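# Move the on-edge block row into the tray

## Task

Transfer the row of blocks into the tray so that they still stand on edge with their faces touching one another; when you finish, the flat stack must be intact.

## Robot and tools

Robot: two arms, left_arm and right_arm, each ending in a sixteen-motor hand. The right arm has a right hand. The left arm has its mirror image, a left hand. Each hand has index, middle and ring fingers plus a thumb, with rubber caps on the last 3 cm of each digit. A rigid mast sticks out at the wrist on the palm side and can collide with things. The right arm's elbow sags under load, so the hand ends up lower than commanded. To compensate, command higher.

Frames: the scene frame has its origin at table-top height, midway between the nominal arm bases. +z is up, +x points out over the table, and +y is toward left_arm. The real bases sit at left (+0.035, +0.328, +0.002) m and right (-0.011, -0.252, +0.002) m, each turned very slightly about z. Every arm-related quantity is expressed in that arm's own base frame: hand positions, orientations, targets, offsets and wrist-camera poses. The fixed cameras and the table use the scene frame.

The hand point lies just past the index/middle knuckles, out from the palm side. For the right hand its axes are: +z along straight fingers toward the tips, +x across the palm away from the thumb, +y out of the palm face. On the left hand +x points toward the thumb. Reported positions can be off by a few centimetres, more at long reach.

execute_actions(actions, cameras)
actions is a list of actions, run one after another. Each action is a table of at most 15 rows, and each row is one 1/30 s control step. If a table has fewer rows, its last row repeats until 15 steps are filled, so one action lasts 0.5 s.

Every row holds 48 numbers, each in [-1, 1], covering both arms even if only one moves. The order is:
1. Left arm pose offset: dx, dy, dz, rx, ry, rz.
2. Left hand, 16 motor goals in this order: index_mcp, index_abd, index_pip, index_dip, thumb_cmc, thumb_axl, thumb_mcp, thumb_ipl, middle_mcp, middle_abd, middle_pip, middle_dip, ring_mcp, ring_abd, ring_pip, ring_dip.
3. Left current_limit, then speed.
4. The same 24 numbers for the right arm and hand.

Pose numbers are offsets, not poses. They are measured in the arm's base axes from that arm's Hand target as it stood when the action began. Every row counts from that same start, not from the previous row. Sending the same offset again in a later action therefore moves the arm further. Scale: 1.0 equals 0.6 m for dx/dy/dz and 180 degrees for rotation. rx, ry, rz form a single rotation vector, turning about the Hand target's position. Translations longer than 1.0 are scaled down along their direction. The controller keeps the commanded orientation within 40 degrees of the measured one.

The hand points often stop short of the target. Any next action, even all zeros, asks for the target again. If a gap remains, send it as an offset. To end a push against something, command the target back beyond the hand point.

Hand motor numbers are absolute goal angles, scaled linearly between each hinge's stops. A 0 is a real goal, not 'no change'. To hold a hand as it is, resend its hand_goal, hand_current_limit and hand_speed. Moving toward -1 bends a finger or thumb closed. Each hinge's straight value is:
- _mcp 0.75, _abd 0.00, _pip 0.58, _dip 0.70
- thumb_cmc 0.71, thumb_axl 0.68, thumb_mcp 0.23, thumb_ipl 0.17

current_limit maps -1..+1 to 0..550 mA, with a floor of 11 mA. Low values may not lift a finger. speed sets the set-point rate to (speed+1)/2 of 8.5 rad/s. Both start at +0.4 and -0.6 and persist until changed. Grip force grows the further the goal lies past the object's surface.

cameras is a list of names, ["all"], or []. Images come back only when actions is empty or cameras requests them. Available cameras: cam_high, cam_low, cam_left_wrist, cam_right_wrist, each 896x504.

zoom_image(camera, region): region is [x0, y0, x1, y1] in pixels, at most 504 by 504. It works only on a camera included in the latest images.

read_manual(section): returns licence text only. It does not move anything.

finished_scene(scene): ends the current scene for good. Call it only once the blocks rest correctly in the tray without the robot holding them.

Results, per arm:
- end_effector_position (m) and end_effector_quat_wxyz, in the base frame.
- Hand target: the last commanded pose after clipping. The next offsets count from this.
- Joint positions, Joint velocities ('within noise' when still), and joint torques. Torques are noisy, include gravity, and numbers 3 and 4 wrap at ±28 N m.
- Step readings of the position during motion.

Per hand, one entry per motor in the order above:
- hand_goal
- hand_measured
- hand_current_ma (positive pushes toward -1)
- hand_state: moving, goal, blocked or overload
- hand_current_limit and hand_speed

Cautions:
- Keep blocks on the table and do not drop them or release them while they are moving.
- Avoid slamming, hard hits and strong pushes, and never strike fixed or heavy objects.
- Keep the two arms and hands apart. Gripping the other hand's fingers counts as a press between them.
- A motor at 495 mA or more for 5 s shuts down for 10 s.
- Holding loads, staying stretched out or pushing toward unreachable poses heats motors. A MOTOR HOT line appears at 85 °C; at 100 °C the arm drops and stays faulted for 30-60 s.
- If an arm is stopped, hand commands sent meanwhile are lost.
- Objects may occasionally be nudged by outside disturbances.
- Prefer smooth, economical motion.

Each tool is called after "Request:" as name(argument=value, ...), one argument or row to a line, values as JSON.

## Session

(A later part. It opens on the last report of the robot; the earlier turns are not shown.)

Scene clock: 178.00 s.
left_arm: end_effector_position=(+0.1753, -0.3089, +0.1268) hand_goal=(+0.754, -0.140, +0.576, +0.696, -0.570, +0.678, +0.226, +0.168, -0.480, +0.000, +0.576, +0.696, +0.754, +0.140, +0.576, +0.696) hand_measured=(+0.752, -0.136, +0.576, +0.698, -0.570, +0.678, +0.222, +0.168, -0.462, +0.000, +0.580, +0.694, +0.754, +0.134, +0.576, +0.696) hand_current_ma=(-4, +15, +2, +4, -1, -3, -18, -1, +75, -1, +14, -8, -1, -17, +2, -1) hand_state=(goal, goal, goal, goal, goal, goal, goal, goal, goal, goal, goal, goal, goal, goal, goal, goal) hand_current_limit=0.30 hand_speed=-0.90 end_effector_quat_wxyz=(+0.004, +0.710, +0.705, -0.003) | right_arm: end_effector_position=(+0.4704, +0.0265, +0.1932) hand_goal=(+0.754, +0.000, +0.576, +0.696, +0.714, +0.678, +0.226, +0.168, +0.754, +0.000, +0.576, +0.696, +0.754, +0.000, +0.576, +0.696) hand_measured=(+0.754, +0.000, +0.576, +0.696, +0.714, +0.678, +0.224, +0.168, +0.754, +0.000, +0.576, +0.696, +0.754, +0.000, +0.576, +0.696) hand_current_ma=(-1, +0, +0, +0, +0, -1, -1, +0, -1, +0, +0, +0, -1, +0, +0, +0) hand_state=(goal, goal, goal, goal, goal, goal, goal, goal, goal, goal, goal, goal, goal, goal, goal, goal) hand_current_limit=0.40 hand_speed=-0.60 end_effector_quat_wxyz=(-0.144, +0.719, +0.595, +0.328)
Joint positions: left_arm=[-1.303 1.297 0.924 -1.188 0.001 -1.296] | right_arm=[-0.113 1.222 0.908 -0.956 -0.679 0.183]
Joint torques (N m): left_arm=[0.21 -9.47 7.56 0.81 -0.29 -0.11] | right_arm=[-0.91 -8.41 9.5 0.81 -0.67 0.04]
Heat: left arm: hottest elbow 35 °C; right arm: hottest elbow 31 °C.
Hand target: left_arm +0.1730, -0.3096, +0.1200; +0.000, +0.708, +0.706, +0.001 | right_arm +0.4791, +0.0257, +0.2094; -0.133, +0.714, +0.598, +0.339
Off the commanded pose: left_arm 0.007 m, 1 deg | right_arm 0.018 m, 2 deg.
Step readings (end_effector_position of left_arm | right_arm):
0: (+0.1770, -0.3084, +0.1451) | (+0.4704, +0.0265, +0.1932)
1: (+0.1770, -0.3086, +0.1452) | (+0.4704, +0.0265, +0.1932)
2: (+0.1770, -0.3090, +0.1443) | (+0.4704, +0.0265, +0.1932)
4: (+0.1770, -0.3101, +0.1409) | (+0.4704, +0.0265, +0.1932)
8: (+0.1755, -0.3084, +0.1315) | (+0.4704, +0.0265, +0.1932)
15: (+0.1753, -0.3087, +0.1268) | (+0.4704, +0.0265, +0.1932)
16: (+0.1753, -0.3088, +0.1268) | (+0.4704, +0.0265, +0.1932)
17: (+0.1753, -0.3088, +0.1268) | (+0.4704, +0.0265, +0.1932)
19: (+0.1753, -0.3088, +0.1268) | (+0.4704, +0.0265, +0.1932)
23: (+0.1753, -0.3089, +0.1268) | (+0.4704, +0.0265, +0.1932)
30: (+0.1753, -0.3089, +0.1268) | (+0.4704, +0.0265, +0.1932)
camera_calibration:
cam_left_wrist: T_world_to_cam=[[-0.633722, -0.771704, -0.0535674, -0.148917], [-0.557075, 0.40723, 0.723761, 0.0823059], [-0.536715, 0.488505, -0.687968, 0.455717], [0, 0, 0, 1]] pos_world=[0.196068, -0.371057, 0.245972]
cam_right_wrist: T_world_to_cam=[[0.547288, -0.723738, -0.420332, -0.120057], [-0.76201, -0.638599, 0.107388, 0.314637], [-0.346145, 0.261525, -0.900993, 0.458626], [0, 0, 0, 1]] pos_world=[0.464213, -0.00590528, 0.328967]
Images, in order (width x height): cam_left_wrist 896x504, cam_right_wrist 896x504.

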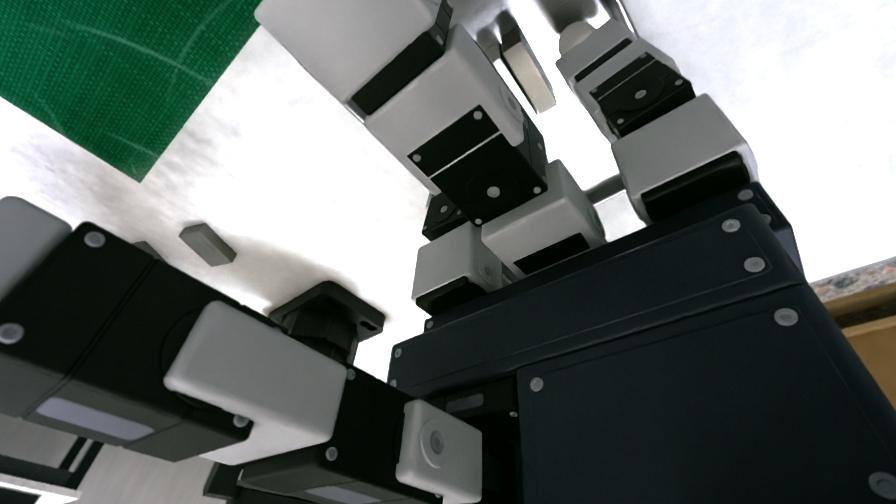

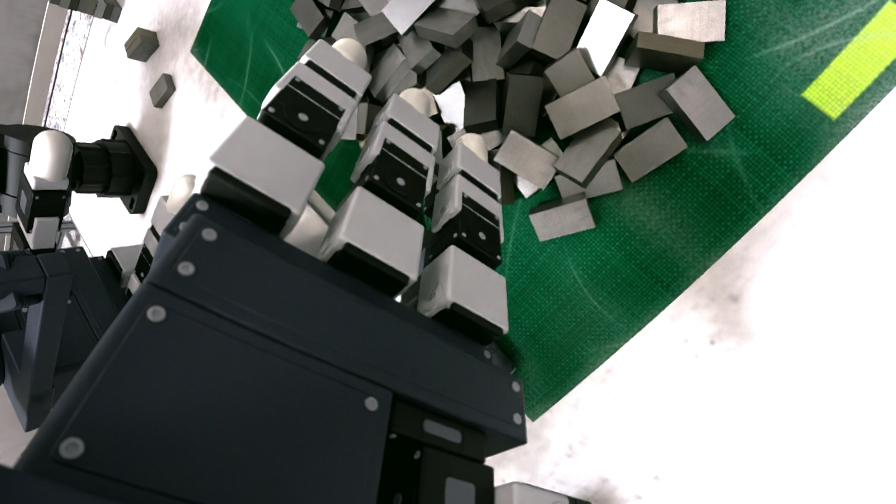

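Request:
execute_actions(
  actions=[
    [[0,0,0,0,0,0,0.754,-0.28,0.576,0.696,-0.57,0.678,0.226,0.168,-0.48,0,0.576,0.696,0.754,0.28,0.576,0.696,0.3,-0.95,0,0,0,0,0,0,0.754,0,0.576,0.696,0.714,0.678,0.226,0.168,0.754,0,0.576,0.696,0.754,0,0.576,0.696,0.4,-0.6]],
    [[0,0,0,0,0,0,0.754,-0.34,0.576,0.696,-0.57,0.678,0.226,0.168,-0.48,0,0.576,0.696,0.754,0.34,0.576,0.696,0.4,-0.94,0,0,0,0,0,0,0.754,0,0.576,0.696,0.714,0.678,0.226,0.168,0.754,0,0.576,0.696,0.754,0,0.576,0.696,0.4,-0.6]],
  ],
  cameras=["cam_left_wrist","cam_low"],
)

Request:
zoom_image(
  camera="cam_left_wrist",
  region=[460, 0, 580, 120],
)

Scene clock: 179.87 s.
left_arm: end_effector_position=(+0.1755, -0.3091, +0.1267) hand_goal=(+0.754, -0.340, +0.576, +0.696, -0.570, +0.678, +0.226, +0.168, -0.480, +0.000, +0.576, +0.696, +0.754, +0.340, +0.576, +0.696) hand_measured=(+0.752, -0.252, +0.576, +0.698, -0.570, +0.678, +0.222, +0.168, -0.462, +0.000, +0.580, +0.694, +0.754, +0.262, +0.576, +0.696) hand_current_ma=(-4, +350, +2, +4, -1, -3, -18, -1, +75, -1, +14, -8, -1, -303, +2, -1) hand_state=(goal, blocked, goal, goal, goal, goal, goal, goal, goal, goal, goal, goal, goal, blocked, goal, goal) hand_current_limit=0.40 hand_speed=-0.94 end_effector_quat_wxyz=(+0.005, +0.710, +0.705, -0.002) | right_arm: end_effector_position=(+0.4704, +0.0265, +0.1932) hand_goal=(+0.754, +0.000, +0.576, +0.696, +0.714, +0.678, +0.226, +0.168, +0.754, +0.000, +0.576, +0.696, +0.754, +0.000, +0.576, +0.696) hand_measured=(+0.754, +0.000, +0.576, +0.696, +0.714, +0.678, +0.224, +0.168, +0.754, +0.000, +0.576, +0.696, +0.754, +0.000, +0.576, +0.696) hand_current_ma=(-1, +0, +0, +0, +0, -1, -1, +0, -1, +0, +0, +0, -1, +0, +0, +0) hand_state=(goal, goal, goal, goal, goal, goal, goal, goal, goal, goal, goal, goal, goal, goal, goal, goal) hand_current_limit=0.40 hand_speed=-0.60 end_effector_quat_wxyz=(-0.144, +0.719, +0.595, +0.328)
Joint positions: left_arm=[-1.303 1.298 0.924 -1.187 0 -1.296] | right_arm=[-0.113 1.222 0.908 -0.956 -0.679 0.183]
Joint torques (N m): left_arm=[0.67 -9.76 7.57 0.81 -0.28 -0.09] | right_arm=[-0.85 -8.35 9.51 0.8 -0.67 0.04]
Heat: left arm: hottest elbow 35 °C; right arm: hottest elbow 31 °C.
Hand target: left_arm +0.1730, -0.3095, +0.1200; +0.000, +0.708, +0.706, +0.001 | right_arm +0.4791, +0.0257, +0.2094; -0.133, +0.714, +0.598, +0.339
Off the commanded pose: left_arm 0.007 m, 1 deg | right_arm 0.018 m, 2 deg.
Step readings (end_effector_position of left_arm | right_arm):
0: (+0.1753, -0.3089, +0.1268) | (+0.4704, +0.0265, +0.1932)
1: (+0.1753, -0.3089, +0.1268) | (+0.4704, +0.0265, +0.1932)
2: (+0.1753, -0.3089, +0.1268) | (+0.4704, +0.0265, +0.1932)
4: (+0.1753, -0.3089, +0.1268) | (+0.4704, +0.0265, +0.1932)
8: (+0.1753, -0.3089, +0.1268) | (+0.4704, +0.0265, +0.1932)
15: (+0.1754, -0.3089, +0.1268) | (+0.4704, +0.0265, +0.1932)
16: (+0.1754, -0.3089, +0.1268) | (+0.4704, +0.0265, +0.1932)
17: (+0.1754, -0.3089, +0.1268) | (+0.4704, +0.0265, +0.1932)
19: (+0.1755, -0.3088, +0.1269) | (+0.4704, +0.0265, +0.1932)
23: (+0.1755, -0.3088, +0.1269) | (+0.4704, +0.0265, +0.1932)
30: (+0.1755, -0.3091, +0.1267) | (+0.4704, +0.0265, +0.1932)
camera_calibration:
cam_left_wrist: T_world_to_cam=[[-0.633334, -0.772011, -0.0537258, -0.149083], [-0.557926, 0.40739, 0.723016, 0.0828142], [-0.536289, 0.487886, -0.688739, 0.455696], [0, 0, 0, 1]] pos_world=[0.196169, -0.371158, 0.24597]
Images, in order (width x height): cam_low 896x504, cam_left_wrist 896x504.

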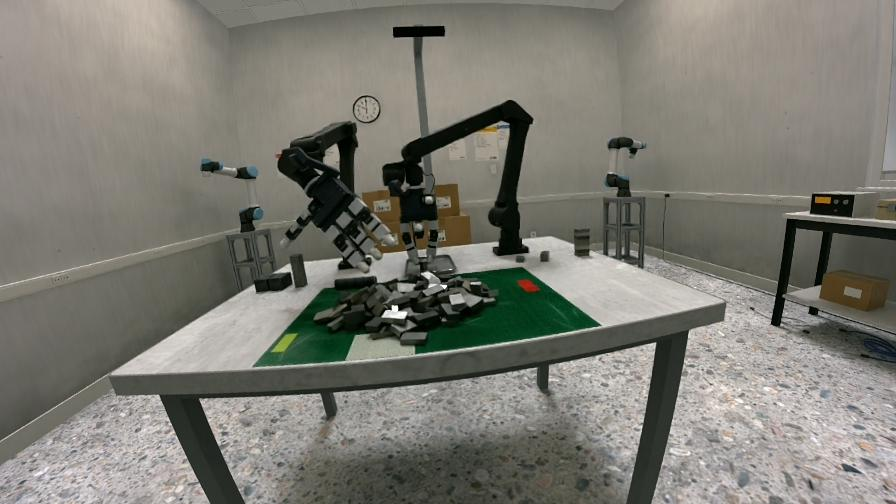

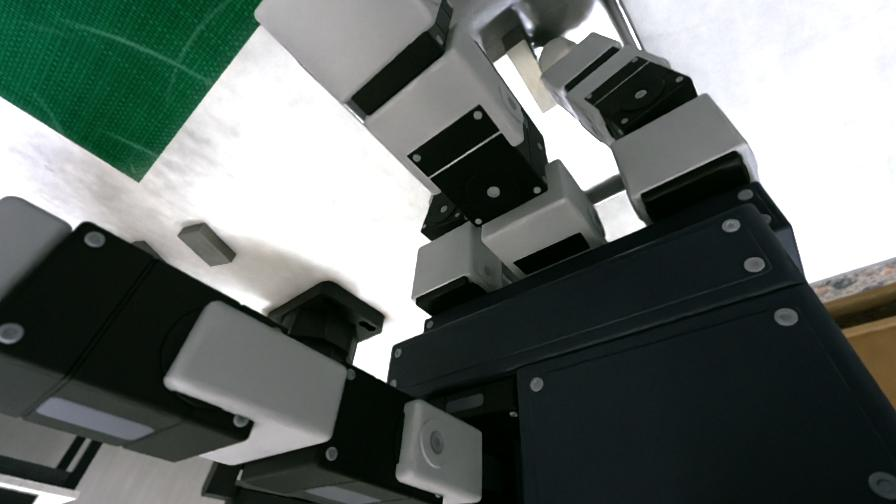

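Scaled by 4.200.

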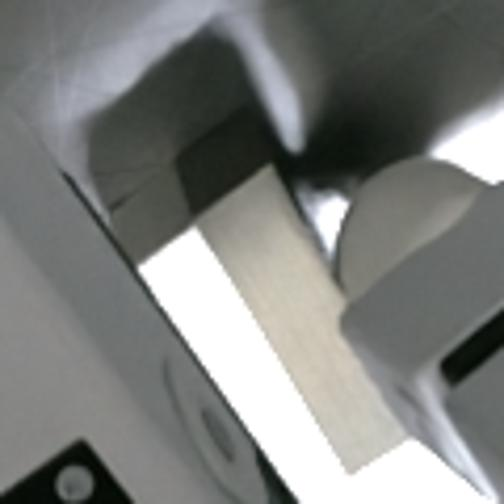

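Request:
execute_actions(
  actions=[
    [[0.0078,-0.0285,0.0539,-0.0175,-0.0048,0,0.754,-0.36,0.576,0.696,-0.57,0.678,0.226,0.168,-0.48,0,0.576,0.696,0.754,0.36,0.576,0.696,0.4,-0.94,0,0,0,0,0,0,0.754,0,0.576,0.696,0.714,0.678,0.226,0.168,0.754,0,0.576,0.696,0.754,0,0.576,0.696,0.4,-0.6]],
  ],
)

Scene clock: 180.80 s.
left_arm: end_effector_position=(+0.1754, -0.3085, +0.1296) hand_goal=(+0.754, -0.360, +0.576, +0.696, -0.570, +0.678, +0.226, +0.168, -0.480, +0.000, +0.576, +0.696, +0.754, +0.360, +0.576, +0.696) hand_measured=(+0.752, -0.252, +0.576, +0.698, -0.570, +0.678, +0.222, +0.168, -0.462, +0.000, +0.580, +0.694, +0.752, +0.264, +0.576, +0.696) hand_current_ma=(-4, +385, +2, +4, -1, -3, -18, -1, +75, -1, +14, -8, -4, -380, +1, -1) hand_state=(goal, blocked, goal, goal, goal, goal, goal, goal, goal, goal, goal, goal, goal, blocked, goal, goal) hand_current_limit=0.40 hand_speed=-0.94 end_effector_quat_wxyz=(+0.002, +0.710, +0.705, -0.001) | right_arm: end_effector_position=(+0.4704, +0.0265, +0.1932) hand_goal=(+0.754, +0.000, +0.576, +0.696, +0.714, +0.678, +0.226, +0.168, +0.754, +0.000, +0.576, +0.696, +0.754, +0.000, +0.576, +0.696) hand_measured=(+0.754, +0.000, +0.576, +0.696, +0.714, +0.678, +0.224, +0.168, +0.754, +0.000, +0.576, +0.696, +0.754, +0.000, +0.576, +0.696) hand_current_ma=(-1, +0, +0, +0, +0, -1, -1, +0, -1, +0, +0, +0, -1, +0, +0, +0) hand_state=(goal, goal, goal, goal, goal, goal, goal, goal, goal, goal, goal, goal, goal, goal, goal, goal) hand_current_limit=0.40 hand_speed=-0.60 end_effector_quat_wxyz=(-0.144, +0.719, +0.595, +0.328)
Joint positions: left_arm=[-1.303 1.298 0.932 -1.202 0 -1.296] | right_arm=[-0.113 1.222 0.908 -0.956 -0.679 0.183]
Joint torques (N m): left_arm=[0.21 -11.87 11.99 0.01 -0.27 -0.1] | right_arm=[-0.97 -8.35 9.48 0.8 -0.67 0.04]
Heat: left arm: hottest elbow 35 °C; right arm: hottest elbow 31 °C.
Hand target: left_arm +0.1777, -0.3267, +0.1524; +0.025, +0.708, +0.706, -0.013 | right_arm +0.4791, +0.0257, +0.2094; -0.133, +0.714, +0.598, +0.339
Off the commanded pose: left_arm 0.029 m, 3 deg | right_arm 0.018 m, 2 deg.
Step readings (end_effector_position of left_arm | right_arm):
0: (+0.1755, -0.3091, +0.1267) | (+0.4704, +0.0265, +0.1932)
1: (+0.1755, -0.3091, +0.1267) | (+0.4704, +0.0265, +0.1932)
2: (+0.1755, -0.3091, +0.1267) | (+0.4704, +0.0265, +0.1932)
4: (+0.1755, -0.3089, +0.1267) | (+0.4704, +0.0265, +0.1932)
8: (+0.1751, -0.3075, +0.1274) | (+0.4704, +0.0265, +0.1932)
15: (+0.1753, -0.3081, +0.1292) | (+0.4704, +0.0265, +0.1932)

Request:
execute_actions(
  actions=[
    [[0.0008,-0.003,0.012,-0.0015,-0.0004,0,0.754,-0.36,0.576,0.696,-0.57,0.678,0.226,0.168,-0.48,0,0.576,0.696,0.754,0.36,0.576,0.696,0.4,-0.94,0,0,0,0,0,0,0.754,0,0.576,0.696,0.714,0.678,0.226,0.168,0.754,0,0.576,0.696,0.754,0,0.576,0.696,0.4,-0.6]],
    [[0,-0.024,0,0,0,0,0.754,-0.36,0.576,0.696,-0.57,0.678,0.226,0.168,-0.48,0,0.576,0.696,0.754,0.36,0.576,0.696,0.4,-0.94,0,0,0,0,0,0,0.754,0,0.576,0.696,0.714,0.678,0.226,0.168,0.754,0,0.576,0.696,0.754,0,0.576,0.696,0.4,-0.6]],
  ],
)

Scene clock: 182.20 s.
left_arm: end_effector_position=(+0.1758, -0.3250, +0.1440) hand_goal=(+0.754, -0.360, +0.576, +0.696, -0.570, +0.678, +0.226, +0.168, -0.480, +0.000, +0.576, +0.696, +0.754, +0.360, +0.576, +0.696) hand_measured=(+0.754, -0.252, +0.576, +0.698, -0.570, +0.678, +0.222, +0.168, -0.462, +0.000, +0.580, +0.694, +0.752, +0.264, +0.576, +0.696) hand_current_ma=(-2, +385, +2, +4, -1, -3, -18, -1, +75, -1, +14, -8, -4, -380, +1, -1) hand_state=(goal, blocked, goal, goal, goal, goal, goal, goal, goal, goal, goal, goal, goal, blocked, goal, goal) hand_current_limit=0.40 hand_speed=-0.94 end_effector_quat_wxyz=(+0.011, +0.710, +0.704, -0.006) | right_arm: end_effector_position=(+0.4704, +0.0265, +0.1932) hand_goal=(+0.754, +0.000, +0.576, +0.696, +0.714, +0.678, +0.226, +0.168, +0.754, +0.000, +0.576, +0.696, +0.754, +0.000, +0.576, +0.696) hand_measured=(+0.754, +0.000, +0.576, +0.696, +0.714, +0.678, +0.224, +0.168, +0.754, +0.000, +0.576, +0.696, +0.754, +0.000, +0.576, +0.696) hand_current_ma=(-1, +0, +0, +0, +0, -1, -1, +0, -1, +0, +0, +0, -1, +0, +0, +0) hand_state=(goal, goal, goal, goal, goal, goal, goal, goal, goal, goal, goal, goal, goal, goal, goal, goal) hand_current_limit=0.40 hand_speed=-0.60 end_effector_quat_wxyz=(-0.144, +0.719, +0.595, +0.328)
Joint positions: left_arm=[-1.314 1.312 0.985 -1.218 0 -1.306] | right_arm=[-0.113 1.222 0.908 -0.956 -0.679 0.183]
Joint torques (N m): left_arm=[0.09 -10.75 12.12 0.28 -0.32 -0.07] | right_arm=[-0.85 -8.41 9.5 0.79 -0.67 0.05]
Heat: left arm: hottest elbow 35 °C; right arm: hottest elbow 31 °C.
Hand target: left_arm +0.1782, -0.3429, +0.1596; +0.027, +0.707, +0.706, -0.015 | right_arm +0.4791, +0.0257, +0.2094; -0.133, +0.714, +0.598, +0.339
Off the commanded pose: left_arm 0.024 m, 2 deg | right_arm 0.018 m, 2 deg.
Step readings (end_effector_position of left_arm | right_arm):
0: (+0.1754, -0.3085, +0.1296) | (+0.4704, +0.0265, +0.1932)
1: (+0.1753, -0.3084, +0.1296) | (+0.4704, +0.0265, +0.1932)
2: (+0.1753, -0.3084, +0.1298) | (+0.4704, +0.0265, +0.1932)
4: (+0.1753, -0.3081, +0.1309) | (+0.4704, +0.0265, +0.1932)
8: (+0.1757, -0.3098, +0.1339) | (+0.4704, +0.0265, +0.1932)
15: (+0.1760, -0.3110, +0.1354) | (+0.4704, +0.0265, +0.1932)
16: (+0.1761, -0.3110, +0.1356) | (+0.4704, +0.0265, +0.1932)
17: (+0.1759, -0.3113, +0.1359) | (+0.4704, +0.0265, +0.1932)
19: (+0.1756, -0.3134, +0.1378) | (+0.4704, +0.0265, +0.1932)
23: (+0.1757, -0.3216, +0.1438) | (+0.4704, +0.0265, +0.1932)
30: (+0.1758, -0.3250, +0.1447) | (+0.4704, +0.0265, +0.1932)

Request:
execute_actions(
  actions=[
    [[-0.0041,0.0153,-0.035,0.0095,0.0027,0,0.754,-0.36,0.576,0.696,-0.57,0.678,0.226,0.168,-0.48,0,0.576,0.696,0.754,0.36,0.576,0.696,0.4,-0.94,0,0,0,0,0,0,0.754,0,0.576,0.696,0.714,0.678,0.226,0.168,0.754,0,0.576,0.696,0.754,0,0.576,0.696,0.4,-0.6]],
    [[-0.0041,0.0153,-0.0285,0.0095,0.0027,0,0.754,-0.36,0.576,0.696,-0.57,0.678,0.226,0.168,-0.48,0,0.576,0.696,0.754,0.36,0.576,0.696,0.4,-0.94,0,0,0,0,0,0,0.754,0,0.576,0.696,0.714,0.678,0.226,0.168,0.754,0,0.576,0.696,0.754,0,0.576,0.696,0.4,-0.6]],
  ],
  cameras=["cam_left_wrist","cam_low"],
)

Request:
zoom_image(
  camera="cam_left_wrist",
  region=[460, 0, 580, 120],
)

Request:
zoom_image(
  camera="cam_low",
  region=[390, 230, 470, 290],
)

Scene clock: 183.80 s.
left_arm: end_effector_position=(+0.1749, -0.3218, +0.1260) hand_goal=(+0.754, -0.360, +0.576, +0.696, -0.570, +0.678, +0.226, +0.168, -0.480, +0.000, +0.576, +0.696, +0.754, +0.360, +0.576, +0.696) hand_measured=(+0.754, -0.252, +0.576, +0.698, -0.570, +0.678, +0.222, +0.168, -0.462, +0.000, +0.580, +0.694, +0.752, +0.268, +0.576, +0.696) hand_current_ma=(-2, +385, +2, +4, -1, -3, -18, -1, +75, -1, +14, -8, -4, -362, +1, -1) hand_state=(goal, blocked, goal, goal, goal, goal, goal, goal, goal, goal, goal, goal, goal, blocked, goal, goal) hand_current_limit=0.40 hand_speed=-0.94 end_effector_quat_wxyz=(+0.000, +0.710, +0.704, +0.000) | right_arm: end_effector_position=(+0.4704, +0.0265, +0.1932) hand_goal=(+0.754, +0.000, +0.576, +0.696, +0.714, +0.678, +0.226, +0.168, +0.754, +0.000, +0.576, +0.696, +0.754, +0.000, +0.576, +0.696) hand_measured=(+0.754, +0.000, +0.576, +0.696, +0.714, +0.678, +0.224, +0.168, +0.754, +0.000, +0.576, +0.696, +0.754, +0.000, +0.576, +0.696) hand_current_ma=(-1, +0, +0, +0, +0, -1, -1, +0, -1, +0, +0, +0, -1, +0, +0, +0) hand_state=(goal, goal, goal, goal, goal, goal, goal, goal, goal, goal, goal, goal, goal, goal, goal, goal) hand_current_limit=0.40 hand_speed=-0.60 end_effector_quat_wxyz=(-0.144, +0.719, +0.595, +0.328)
Joint positions: left_arm=[-1.314 1.338 0.96 -1.193 0 -1.307] | right_arm=[-0.113 1.222 0.908 -0.956 -0.679 0.183]
Joint torques (N m): left_arm=[0.44 -10.46 7.84 0.95 -0.24 -0.11] | right_arm=[-0.91 -8.47 9.51 0.81 -0.67 0.05]
Heat: left arm: hottest elbow 35 °C; right arm: hottest elbow 31 °C.
Hand target: left_arm +0.1733, -0.3245, +0.1215; +0.000, +0.708, +0.707, +0.000 | right_arm +0.4791, +0.0257, +0.2094; -0.133, +0.714, +0.598, +0.339
Off the commanded pose: left_arm 0.006 m, 0 deg | right_arm 0.018 m, 2 deg.
Step readings (end_effector_position of left_arm | right_arm):
0: (+0.1758, -0.3250, +0.1440) | (+0.4704, +0.0265, +0.1932)
1: (+0.1758, -0.3250, +0.1440) | (+0.4704, +0.0265, +0.1932)
2: (+0.1758, -0.3250, +0.1438) | (+0.4704, +0.0265, +0.1932)
4: (+0.1758, -0.3252, +0.1430) | (+0.4704, +0.0265, +0.1932)
8: (+0.1762, -0.3268, +0.1400) | (+0.4704, +0.0265, +0.1932)
15: (+0.1765, -0.3277, +0.1385) | (+0.4704, +0.0265, +0.1932)
16: (+0.1765, -0.3278, +0.1385) | (+0.4704, +0.0265, +0.1932)
17: (+0.1765, -0.3279, +0.1384) | (+0.4704, +0.0265, +0.1932)
19: (+0.1765, -0.3278, +0.1365) | (+0.4704, +0.0265, +0.1932)
23: (+0.1754, -0.3237, +0.1294) | (+0.4704, +0.0265, +0.1932)
30: (+0.1749, -0.3218, +0.1260) | (+0.4704, +0.0265, +0.1932)
camera_calibration:
cam_left_wrist: T_world_to_cam=[[-0.634123, -0.770892, -0.0601108, -0.158005], [-0.555467, 0.400076, 0.728969, 0.0846667], [-0.537907, 0.495646, -0.681903, 0.462964], [0, 0, 0, 1]] pos_world=[0.195866, -0.385144, 0.244479]
Images, in order (width x height): cam_low 896x504, cam_left_wrist 896x504.

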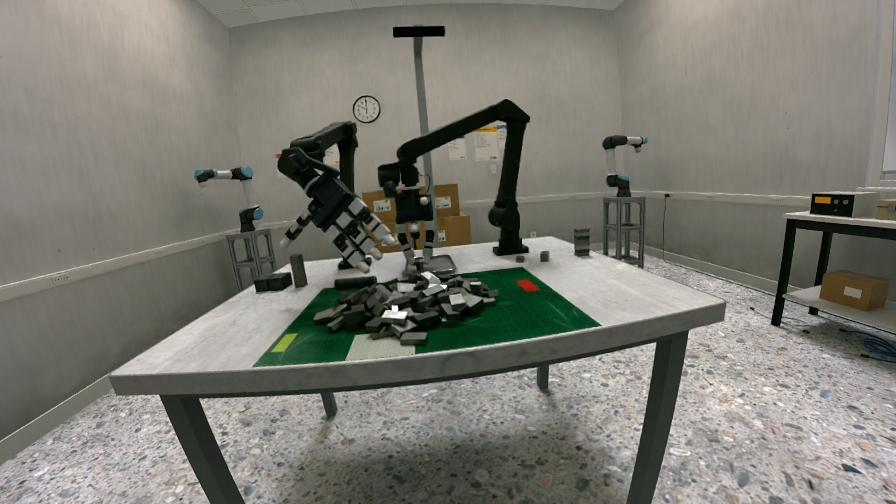

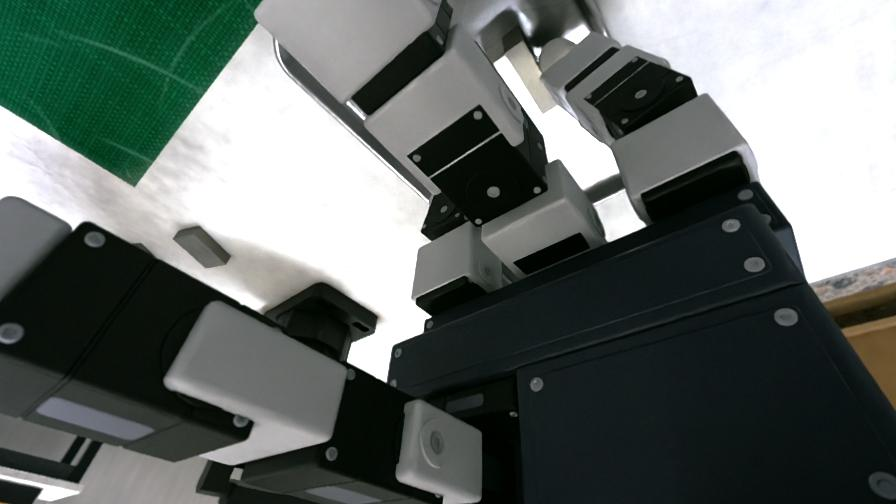

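Scaled by 4.200.

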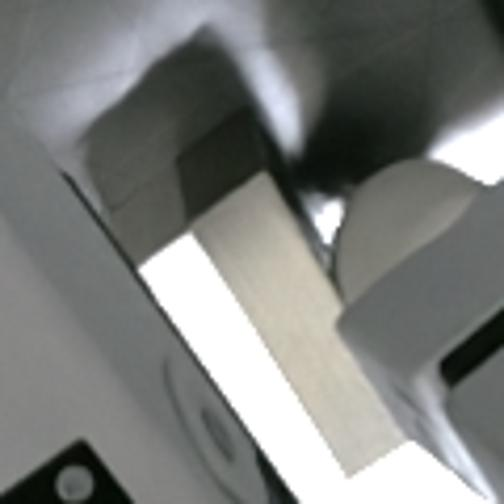

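Scaled by 6.300.

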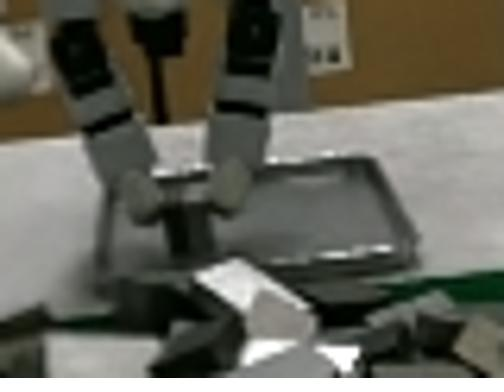

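Request:
execute_actions(
  actions=[
    [[0,0,0,0,0,0,0.754,-0.23,0.576,0.696,-0.57,0.678,0.226,0.168,-0.48,0,0.576,0.696,0.754,0.245,0.576,0.696,0.4,-0.95,0,0,0,0,0,0,0.754,0,0.576,0.696,0.714,0.678,0.226,0.168,0.754,0,0.576,0.696,0.754,0,0.576,0.696,0.4,-0.6]],
    [[0,0,0.02,0,0,0,0.754,-0.1,0.576,0.696,-0.57,0.678,0.226,0.168,-0.48,0,0.576,0.696,0.754,0.15,0.576,0.696,0.4,-0.9,0,0,0,0,0,0,0.754,0,0.576,0.696,0.714,0.678,0.226,0.168,0.754,0,0.576,0.696,0.754,0,0.576,0.696,0.4,-0.6]],
  ],
  cameras=["cam_left_wrist"],
)

Request:
zoom_image(
  camera="cam_left_wrist",
  region=[460, 0, 580, 120],
)

Scene clock: 185.23 s.
left_arm: end_effector_position=(+0.1742, -0.3189, +0.1260) hand_goal=(+0.754, -0.100, +0.576, +0.696, -0.570, +0.678, +0.226, +0.168, -0.480, +0.000, +0.576, +0.696, +0.754, +0.150, +0.576, +0.696) hand_measured=(+0.754, -0.102, +0.576, +0.698, -0.570, +0.678, +0.222, +0.168, -0.462, +0.000, +0.580, +0.694, +0.752, +0.152, +0.576, +0.696) hand_current_ma=(-2, -9, +2, +4, -1, -3, -18, -1, +75, -1, +14, -8, -4, +9, +1, -1) hand_state=(goal, goal, goal, goal, goal, goal, goal, goal, goal, goal, goal, goal, goal, goal, goal, goal) hand_current_limit=0.40 hand_speed=-0.90 end_effector_quat_wxyz=(-0.005, +0.710, +0.704, +0.003) | right_arm: end_effector_position=(+0.4704, +0.0265, +0.1932) hand_goal=(+0.754, +0.000, +0.576, +0.696, +0.714, +0.678, +0.226, +0.168, +0.754, +0.000, +0.576, +0.696, +0.754, +0.000, +0.576, +0.696) hand_measured=(+0.754, +0.000, +0.576, +0.696, +0.714, +0.678, +0.224, +0.168, +0.754, +0.000, +0.576, +0.696, +0.754, +0.000, +0.576, +0.696) hand_current_ma=(-1, +0, +0, +0, +0, -1, -1, +0, -1, +0, +0, +0, -1, +0, +0, +0) hand_state=(goal, goal, goal, goal, goal, goal, goal, goal, goal, goal, goal, goal, goal, goal, goal, goal) hand_current_limit=0.40 hand_speed=-0.60 end_effector_quat_wxyz=(-0.144, +0.719, +0.595, +0.328)
Joint positions: left_arm=[-1.314 1.338 0.96 -1.205 0 -1.307] | right_arm=[-0.113 1.222 0.908 -0.956 -0.679 0.183]
Joint torques (N m): left_arm=[0.26 -11.63 9.48 0.06 -0.25 -0.1] | right_arm=[-0.85 -8.47 9.51 0.81 -0.67 0.04]
Heat: left arm: hottest elbow 35 °C; right arm: hottest elbow 31 °C.
Hand target: left_arm +0.1733, -0.3245, +0.1335; +0.000, +0.708, +0.706, +0.000 | right_arm +0.4791, +0.0257, +0.2094; -0.133, +0.714, +0.598, +0.339
Off the commanded pose: left_arm 0.009 m, 1 deg | right_arm 0.018 m, 2 deg.
Step readings (end_effector_position of left_arm | right_arm):
0: (+0.1749, -0.3218, +0.1260) | (+0.4704, +0.0265, +0.1932)
1: (+0.1749, -0.3218, +0.1260) | (+0.4704, +0.0265, +0.1932)
2: (+0.1749, -0.3218, +0.1260) | (+0.4704, +0.0265, +0.1932)
4: (+0.1749, -0.3218, +0.1260) | (+0.4704, +0.0265, +0.1932)
8: (+0.1749, -0.3218, +0.1260) | (+0.4704, +0.0265, +0.1932)
15: (+0.1749, -0.3218, +0.1260) | (+0.4704, +0.0265, +0.1932)
16: (+0.1749, -0.3218, +0.1260) | (+0.4704, +0.0265, +0.1932)
17: (+0.1749, -0.3218, +0.1260) | (+0.4704, +0.0265, +0.1932)
19: (+0.1749, -0.3217, +0.1260) | (+0.4704, +0.0265, +0.1932)
23: (+0.1744, -0.3200, +0.1260) | (+0.4704, +0.0265, +0.1932)
30: (+0.1742, -0.3190, +0.1260) | (+0.4704, +0.0265, +0.1932)
camera_calibration:
cam_left_wrist: T_world_to_cam=[[-0.634311, -0.770152, -0.0672005, -0.155016], [-0.553204, 0.391466, 0.735337, 0.0790759], [-0.540014, 0.503608, -0.674362, 0.463036], [0, 0, 0, 1]] pos_world=[0.195462, -0.38353, 0.243689]
Images, in order (width x height): cam_left_wrist 896x504.

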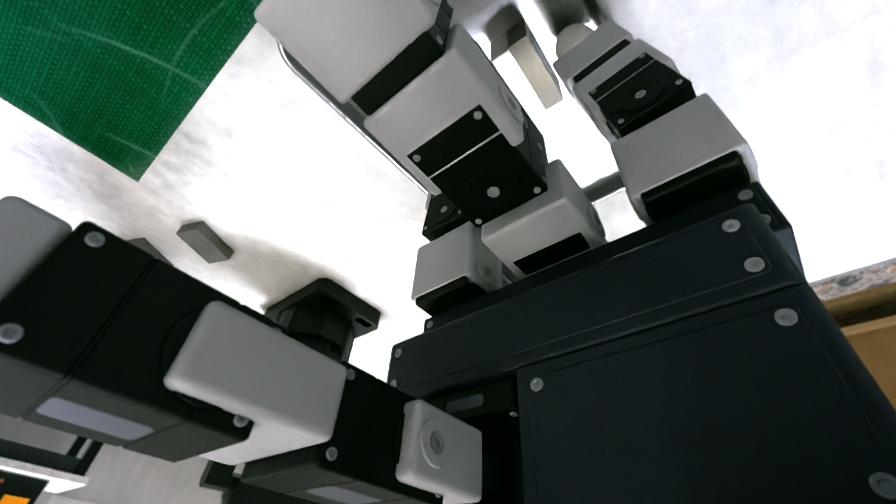

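Scaled by 4.200.

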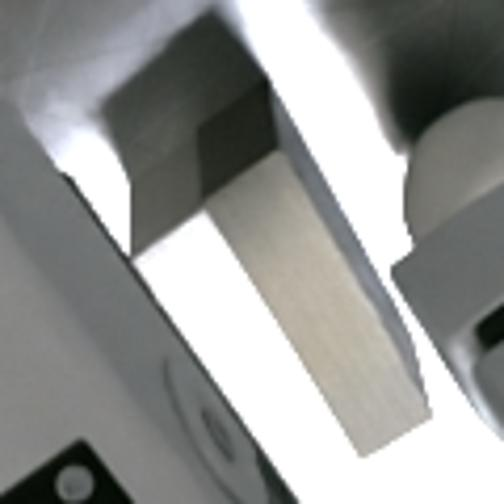

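Request:
execute_actions(
  actions=[
    [[0.0078,-0.0283,0.0338,-0.0175,-0.0048,0,0.754,-0.05,0.576,0.696,-0.57,0.678,0.226,0.168,-0.48,0,0.576,0.696,0.754,0.12,0.576,0.696,0.4,-0.9,0,0,0,0,0,0,0.754,0,0.576,0.696,0.714,0.678,0.226,0.168,0.754,0,0.576,0.696,0.754,0,0.576,0.696,0.4,-0.6]],
    [[0.0008,-0.003,0.012,-0.0015,-0.0004,0,0.754,-0.05,0.576,0.696,-0.57,0.678,0.226,0.168,-0.48,0,0.576,0.696,0.754,0.12,0.576,0.696,0.4,-0.9,0,0,0,0,0,0,0.754,0,0.576,0.696,0.714,0.678,0.226,0.168,0.754,0,0.576,0.696,0.754,0,0.576,0.696,0.4,-0.6]],
    [[0,0,0.08,0,0,0,0.754,-0.05,0.576,0.696,-0.57,0.678,0.226,0.168,-0.48,0,0.576,0.696,0.754,0.12,0.576,0.696,0.4,-0.9,0,0,0,0,0,0,0.754,0,0.576,0.696,0.714,0.678,0.226,0.168,0.754,0,0.576,0.696,0.754,0,0.576,0.696,0.4,-0.6]],
  ],
  cameras=["cam_left_wrist","cam_high"],
)

Request:
zoom_image(
  camera="cam_high",
  region=[420, 20, 560, 130],
)

Scene clock: 187.33 s.
left_arm: end_effector_position=(+0.1778, -0.3327, +0.1965) hand_goal=(+0.754, -0.050, +0.576, +0.696, -0.570, +0.678, +0.226, +0.168, -0.480, +0.000, +0.576, +0.696, +0.754, +0.120, +0.576, +0.696) hand_measured=(+0.754, -0.052, +0.576, +0.698, -0.570, +0.678, +0.222, +0.168, -0.462, +0.000, +0.580, +0.694, +0.752, +0.122, +0.576, +0.696) hand_current_ma=(-2, -8, +2, +4, -1, -3, -18, -1, +75, -1, +14, -8, -4, +8, +1, -1) hand_state=(goal, goal, goal, goal, goal, goal, goal, goal, goal, goal, goal, goal, goal, goal, goal, goal) hand_current_limit=0.40 hand_speed=-0.90 end_effector_quat_wxyz=(+0.017, +0.710, +0.704, -0.010) | right_arm: end_effector_position=(+0.4704, +0.0265, +0.1932) hand_goal=(+0.754, +0.000, +0.576, +0.696, +0.714, +0.678, +0.226, +0.168, +0.754, +0.000, +0.576, +0.696, +0.754, +0.000, +0.576, +0.696) hand_measured=(+0.754, +0.000, +0.576, +0.696, +0.714, +0.678, +0.224, +0.168, +0.754, +0.000, +0.576, +0.696, +0.754, +0.000, +0.576, +0.696) hand_current_ma=(-1, +0, +0, +0, +0, -1, -1, +0, -1, +0, +0, +0, -1, +0, +0, +0) hand_state=(goal, goal, goal, goal, goal, goal, goal, goal, goal, goal, goal, goal, goal, goal, goal, goal) hand_current_limit=0.40 hand_speed=-0.60 end_effector_quat_wxyz=(-0.144, +0.719, +0.595, +0.328)
Joint positions: left_arm=[-1.314 1.288 1.105 -1.349 0 -1.307] | right_arm=[-0.113 1.222 0.908 -0.956 -0.679 0.183]
Joint torques (N m): left_arm=[0.26 -11.05 11.54 0.03 -0.29 -0.08] | right_arm=[-0.91 -8.41 9.51 0.8 -0.67 0.04]
Heat: left arm: hottest elbow 36 °C; right arm: hottest elbow 31 °C.
Hand target: left_arm +0.1785, -0.3433, +0.2090; +0.027, +0.707, +0.706, -0.015 | right_arm +0.4791, +0.0257, +0.2094; -0.133, +0.714, +0.598, +0.339
Off the commanded pose: left_arm 0.016 m, 1 deg | right_arm 0.018 m, 2 deg.
Step readings (end_effector_position of left_arm | right_arm):
0: (+0.1742, -0.3189, +0.1260) | (+0.4704, +0.0265, +0.1932)
1: (+0.1742, -0.3189, +0.1260) | (+0.4704, +0.0265, +0.1932)
2: (+0.1742, -0.3189, +0.1260) | (+0.4704, +0.0265, +0.1932)
4: (+0.1743, -0.3193, +0.1264) | (+0.4704, +0.0265, +0.1932)
8: (+0.1753, -0.3233, +0.1303) | (+0.4704, +0.0265, +0.1932)
15: (+0.1764, -0.3274, +0.1356) | (+0.4704, +0.0265, +0.1932)
16: (+0.1764, -0.3274, +0.1356) | (+0.4704, +0.0265, +0.1932)
17: (+0.1764, -0.3273, +0.1357) | (+0.4704, +0.0265, +0.1932)
19: (+0.1763, -0.3271, +0.1367) | (+0.4704, +0.0265, +0.1932)
23: (+0.1767, -0.3286, +0.1394) | (+0.4704, +0.0265, +0.1932)
30: (+0.1770, -0.3296, +0.1416) | (+0.4704, +0.0265, +0.1932)
31: (+0.1769, -0.3295, +0.1420) | (+0.4704, +0.0265, +0.1932)
32: (+0.1766, -0.3282, +0.1436) | (+0.4704, +0.0265, +0.1932)
34: (+0.1760, -0.3258, +0.1521) | (+0.4704, +0.0265, +0.1932)
38: (+0.1770, -0.3298, +0.1777) | (+0.4704, +0.0265, +0.1932)
45: (+0.1781, -0.3339, +0.1965) | (+0.4704, +0.0265, +0.1932)
camera_calibration:
cam_left_wrist: T_world_to_cam=[[-0.633576, -0.772811, -0.0366747, -0.165645], [-0.562836, 0.42787, 0.707208, 0.0540972], [-0.530846, 0.468712, -0.706054, 0.51254], [0, 0, 0, 1]] pos_world=[0.197579, -0.391392, 0.317548]
Images, in order (width x height): cam_high 896x504, cam_left_wrist 896x504.

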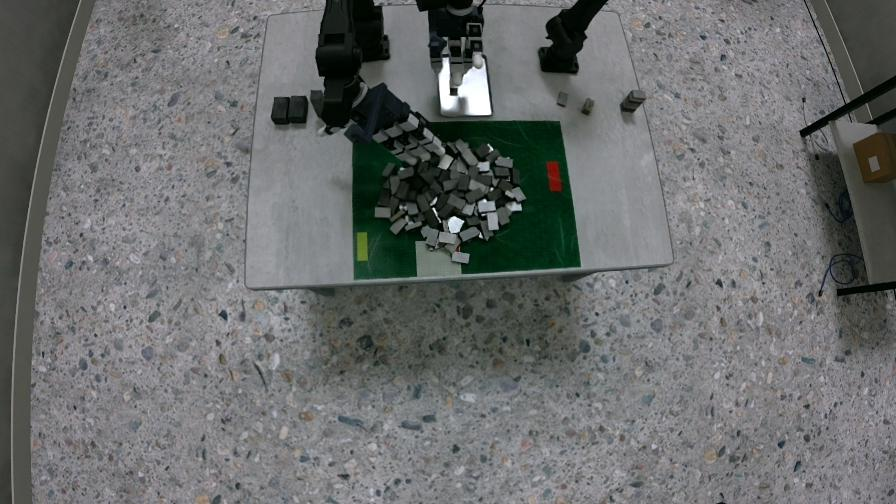

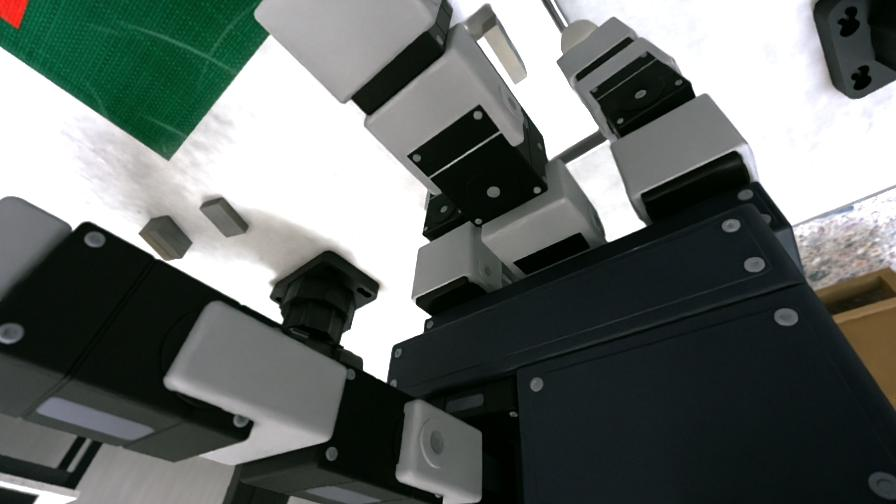

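Scaled by 3.600.

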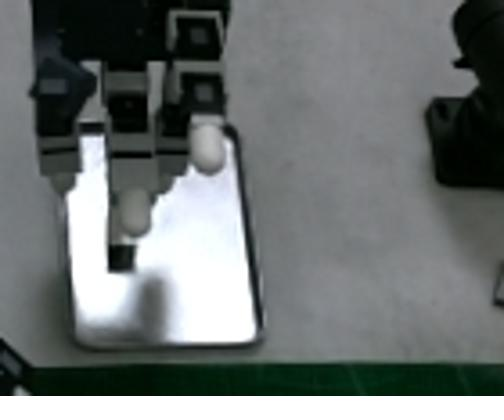

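Request:
execute_actions(
  actions=[
    [[0.0192,0.0888,-0.0233,0.019,0.0052,0,0.754,0,0.576,0.696,-0.57,0.678,0.226,0.168,-0.48,0,0.576,0.696,0.754,0.05,0.576,0.696,0.3,-0.8,0,0,0,0,0,0,0.754,0,0.576,0.696,0.714,0.678,0.226,0.168,0.754,0,0.576,0.696,0.754,0,0.576,0.696,0.4,-0.6]],
    [[0.025,0.1,-0.0083,0,0,-0.0374,0.754,0,0.576,0.696,-0.57,0.678,0.226,0.168,-0.48,0,0.576,0.696,0.754,0,0.576,0.696,0.3,-0.8,0,0,0,0,0,0,0.754,0,0.576,0.696,0.714,0.678,0.226,0.168,0.754,0,0.576,0.696,0.754,0,0.576,0.696,0.4,-0.6]],
    [[0.045,0.18,0,0,0,-0.0374,0.754,0,0.576,0.696,-0.57,0.678,0.226,0.168,-0.48,0,0.576,0.696,0.754,0,0.576,0.696,0.3,-0.8,0,0,0,0,0,0,0.754,0,0.576,0.696,0.714,0.678,0.226,0.168,0.754,0,0.576,0.696,0.754,0,0.576,0.696,0.4,-0.6]],
    [[0.0223,0.1633,0,0,0,-0.0374,0.754,0,0.576,0.696,-0.57,0.678,0.226,0.168,-0.48,0,0.576,0.696,0.754,0,0.576,0.696,0.3,-0.8,0,0,0,0,0,0,0.754,0,0.576,0.696,0.714,0.678,0.226,0.168,0.754,0,0.576,0.696,0.754,0,0.576,0.696,0.4,-0.6]],
    [[0.0118,0.11,-0.0167,0,0,-0.0374,0.754,0,0.576,0.696,-0.57,0.678,0.226,0.168,-0.48,0,0.576,0.696,0.754,0,0.576,0.696,0.3,-0.8,0,0,0,0,0,0,0.754,0,0.576,0.696,0.714,0.678,0.226,0.168,0.754,0,0.576,0.696,0.754,0,0.576,0.696,0.4,-0.6]],
    [[0,0,0,0,0,0,0.754,0,0.576,0.696,-0.57,0.678,0.226,0.168,-0.48,0,0.576,0.696,0.754,0,0.576,0.696,0.3,-0.8,0,0,0,0,0,0,0.754,0,0.576,0.696,0.714,0.678,0.226,0.168,0.754,0,0.576,0.696,0.754,0,0.576,0.696,0.4,-0.6]],
  ],
  cameras=["cam_left_wrist","cam_right_wrist"],
)

Request:
zoom_image(
  camera="cam_right_wrist",
  region=[60, 0, 200, 120],
)

Scene clock: 191.37 s.
left_arm: end_effector_position=(+0.2445, +0.0386, +0.1718) hand_goal=(+0.754, +0.000, +0.576, +0.696, -0.570, +0.678, +0.226, +0.168, -0.480, +0.000, +0.576, +0.696, +0.754, +0.000, +0.576, +0.696) hand_measured=(+0.752, -0.002, +0.576, +0.698, -0.572, +0.678, +0.222, +0.168, -0.462, -0.002, +0.580, +0.694, +0.754, +0.000, +0.576, +0.696) hand_current_ma=(-4, -5, +2, +4, -7, -3, -18, -1, +75, -4, +14, -8, -1, +1, +1, -1) hand_state=(goal, goal, goal, goal, goal, goal, goal, goal, goal, goal, goal, goal, goal, goal, goal, goal) hand_current_limit=0.30 hand_speed=-0.80 end_effector_quat_wxyz=(-0.004, +0.851, +0.525, -0.010) | right_arm: end_effector_position=(+0.4704, +0.0265, +0.1932) hand_goal=(+0.754, +0.000, +0.576, +0.696, +0.714, +0.678, +0.226, +0.168, +0.754, +0.000, +0.576, +0.696, +0.754, +0.000, +0.576, +0.696) hand_measured=(+0.754, +0.000, +0.576, +0.696, +0.714, +0.678, +0.224, +0.168, +0.754, +0.000, +0.576, +0.696, +0.754, +0.000, +0.576, +0.696) hand_current_ma=(-1, +0, +0, +0, +0, -1, -1, +0, -1, +0, +0, +0, -1, +0, +0, +0) hand_state=(goal, goal, goal, goal, goal, goal, goal, goal, goal, goal, goal, goal, goal, goal, goal, goal) hand_current_limit=0.40 hand_speed=-0.60 end_effector_quat_wxyz=(-0.144, +0.719, +0.595, +0.328)
Joint positions: left_arm=[0.342 0.752 0.705 -1.544 -0.003 0.808] | right_arm=[-0.113 1.222 0.908 -0.956 -0.679 0.183]
Joint torques (N m): left_arm=[1.14 -2.43 10.15 0.96 0.3 0.16] | right_arm=[-0.91 -8.47 9.5 0.81 -0.67 0.05]
Heat: left arm: hottest elbow 35 °C; right arm: hottest elbow 31 °C.
Hand target: left_arm +0.2524, +0.0420, +0.1800; +0.000, +0.853, +0.522, +0.001 | right_arm +0.4791, +0.0257, +0.2094; -0.133, +0.714, +0.598, +0.339
Off the commanded pose: left_arm 0.012 m, 1 deg | right_arm 0.018 m, 2 deg.
Step readings (end_effector_position of left_arm | right_arm):
0: (+0.1778, -0.3327, +0.1965) | (+0.4704, +0.0265, +0.1932)
1: (+0.1778, -0.3326, +0.1965) | (+0.4704, +0.0265, +0.1932)
2: (+0.1778, -0.3318, +0.1966) | (+0.4704, +0.0265, +0.1932)
4: (+0.1796, -0.3257, +0.1963) | (+0.4704, +0.0265, +0.1932)
8: (+0.1857, -0.3025, +0.1947) | (+0.4704, +0.0265, +0.1932)
15: (+0.1899, -0.2938, +0.1967) | (+0.4704, +0.0265, +0.1932)
16: (+0.1900, -0.2934, +0.1962) | (+0.4704, +0.0265, +0.1932)
17: (+0.1906, -0.2909, +0.1947) | (+0.4704, +0.0265, +0.1932)
19: (+0.1921, -0.2761, +0.1889) | (+0.4704, +0.0265, +0.1932)
23: (+0.1980, -0.2371, +0.1845) | (+0.4704, +0.0265, +0.1932)
30: (+0.2039, -0.2310, +0.1927) | (+0.4704, +0.0265, +0.1932)
31: (+0.2044, -0.2307, +0.1921) | (+0.4704, +0.0265, +0.1932)
32: (+0.2053, -0.2273, +0.1905) | (+0.4704, +0.0265, +0.1932)
34: (+0.2112, -0.2023, +0.1848) | (+0.4704, +0.0265, +0.1932)
38: (+0.2182, -0.1388, +0.1814) | (+0.4704, +0.0265, +0.1932)
45: (+0.2285, -0.1180, +0.1900) | (+0.4704, +0.0265, +0.1932)
46: (+0.2294, -0.1172, +0.1896) | (+0.4704, +0.0265, +0.1932)
47: (+0.2311, -0.1133, +0.1894) | (+0.4704, +0.0265, +0.1932)
49: (+0.2364, -0.0886, +0.1889) | (+0.4704, +0.0265, +0.1932)
53: (+0.2354, -0.0360, +0.1891) | (+0.4704, +0.0265, +0.1932)
60: (+0.2396, -0.0163, +0.1882) | (+0.4704, +0.0265, +0.1932)
61: (+0.2401, -0.0156, +0.1875) | (+0.4704, +0.0265, +0.1932)
62: (+0.2409, -0.0117, +0.1873) | (+0.4704, +0.0265, +0.1932)
64: (+0.2423, +0.0086, +0.1874) | (+0.4704, +0.0265, +0.1932)
68: (+0.2418, +0.0440, +0.1859) | (+0.4704, +0.0265, +0.1932)
75: (+0.2449, +0.0479, +0.1761) | (+0.4704, +0.0265, +0.1932)
76: (+0.2450, +0.0472, +0.1751) | (+0.4704, +0.0265, +0.1932)
77: (+0.2451, +0.0464, +0.1742) | (+0.4704, +0.0265, +0.1932)
79: (+0.2451, +0.0450, +0.1729) | (+0.4704, +0.0265, +0.1932)
83: (+0.2449, +0.0422, +0.1722) | (+0.4704, +0.0265, +0.1932)
90: (+0.2447, +0.0396, +0.1718) | (+0.4704, +0.0265, +0.1932)
camera_calibration:
cam_left_wrist: T_world_to_cam=[[-0.91073, -0.411097, -0.0396103, 0.216903], [-0.306157, 0.607639, 0.732832, -0.123878], [-0.277197, 0.67954, -0.679255, 0.281666], [0, 0, 0, 1]] pos_world=[0.237691, -0.0269621, 0.290697]
cam_right_wrist: T_world_to_cam=[[0.547288, -0.723738, -0.420332, -0.120057], [-0.76201, -0.638599, 0.107388, 0.314637], [-0.346145, 0.261525, -0.900993, 0.458626], [0, 0, 0, 1]] pos_world=[0.464213, -0.00590528, 0.328967]
Images, in order (width x height): cam_left_wrist 896x504, cam_right_wrist 896x504.

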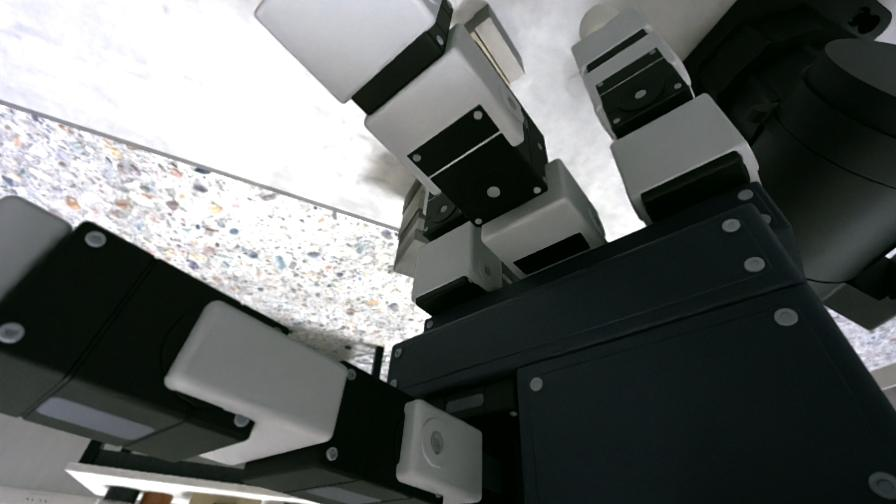

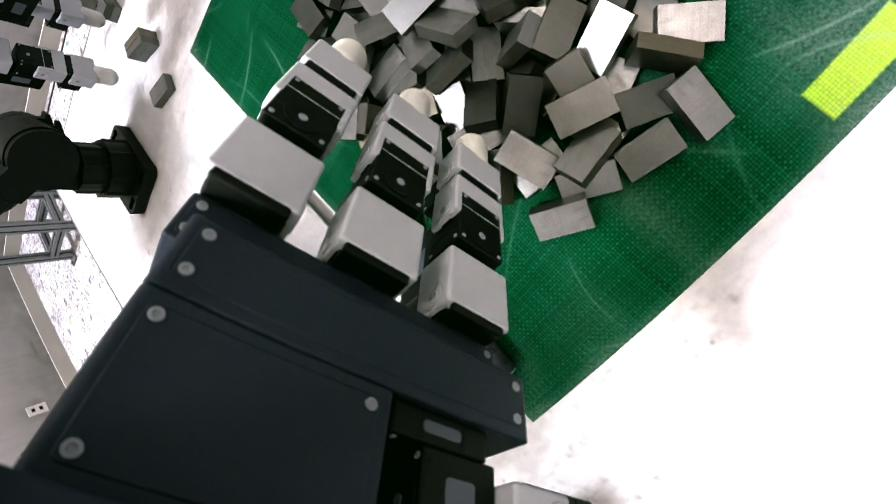

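Scaled by 3.600.

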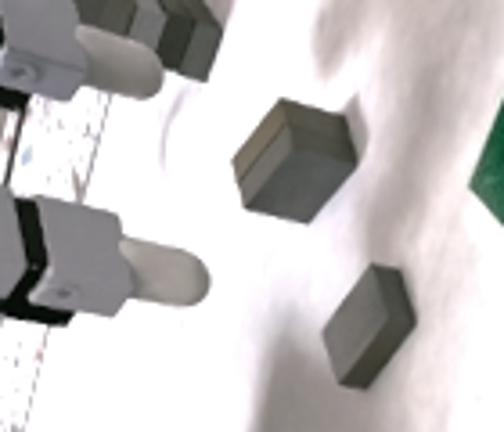

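Request:
zoom_image(
  camera="cam_left_wrist",
  region=[440, 0, 660, 150],
)

Scaled by 2.291.

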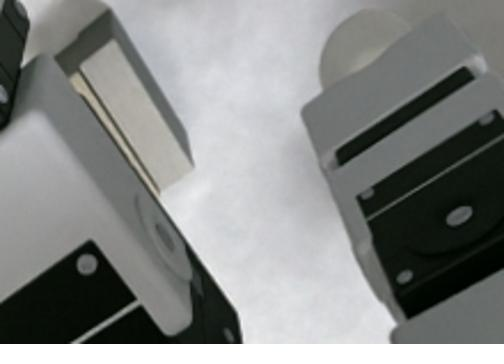

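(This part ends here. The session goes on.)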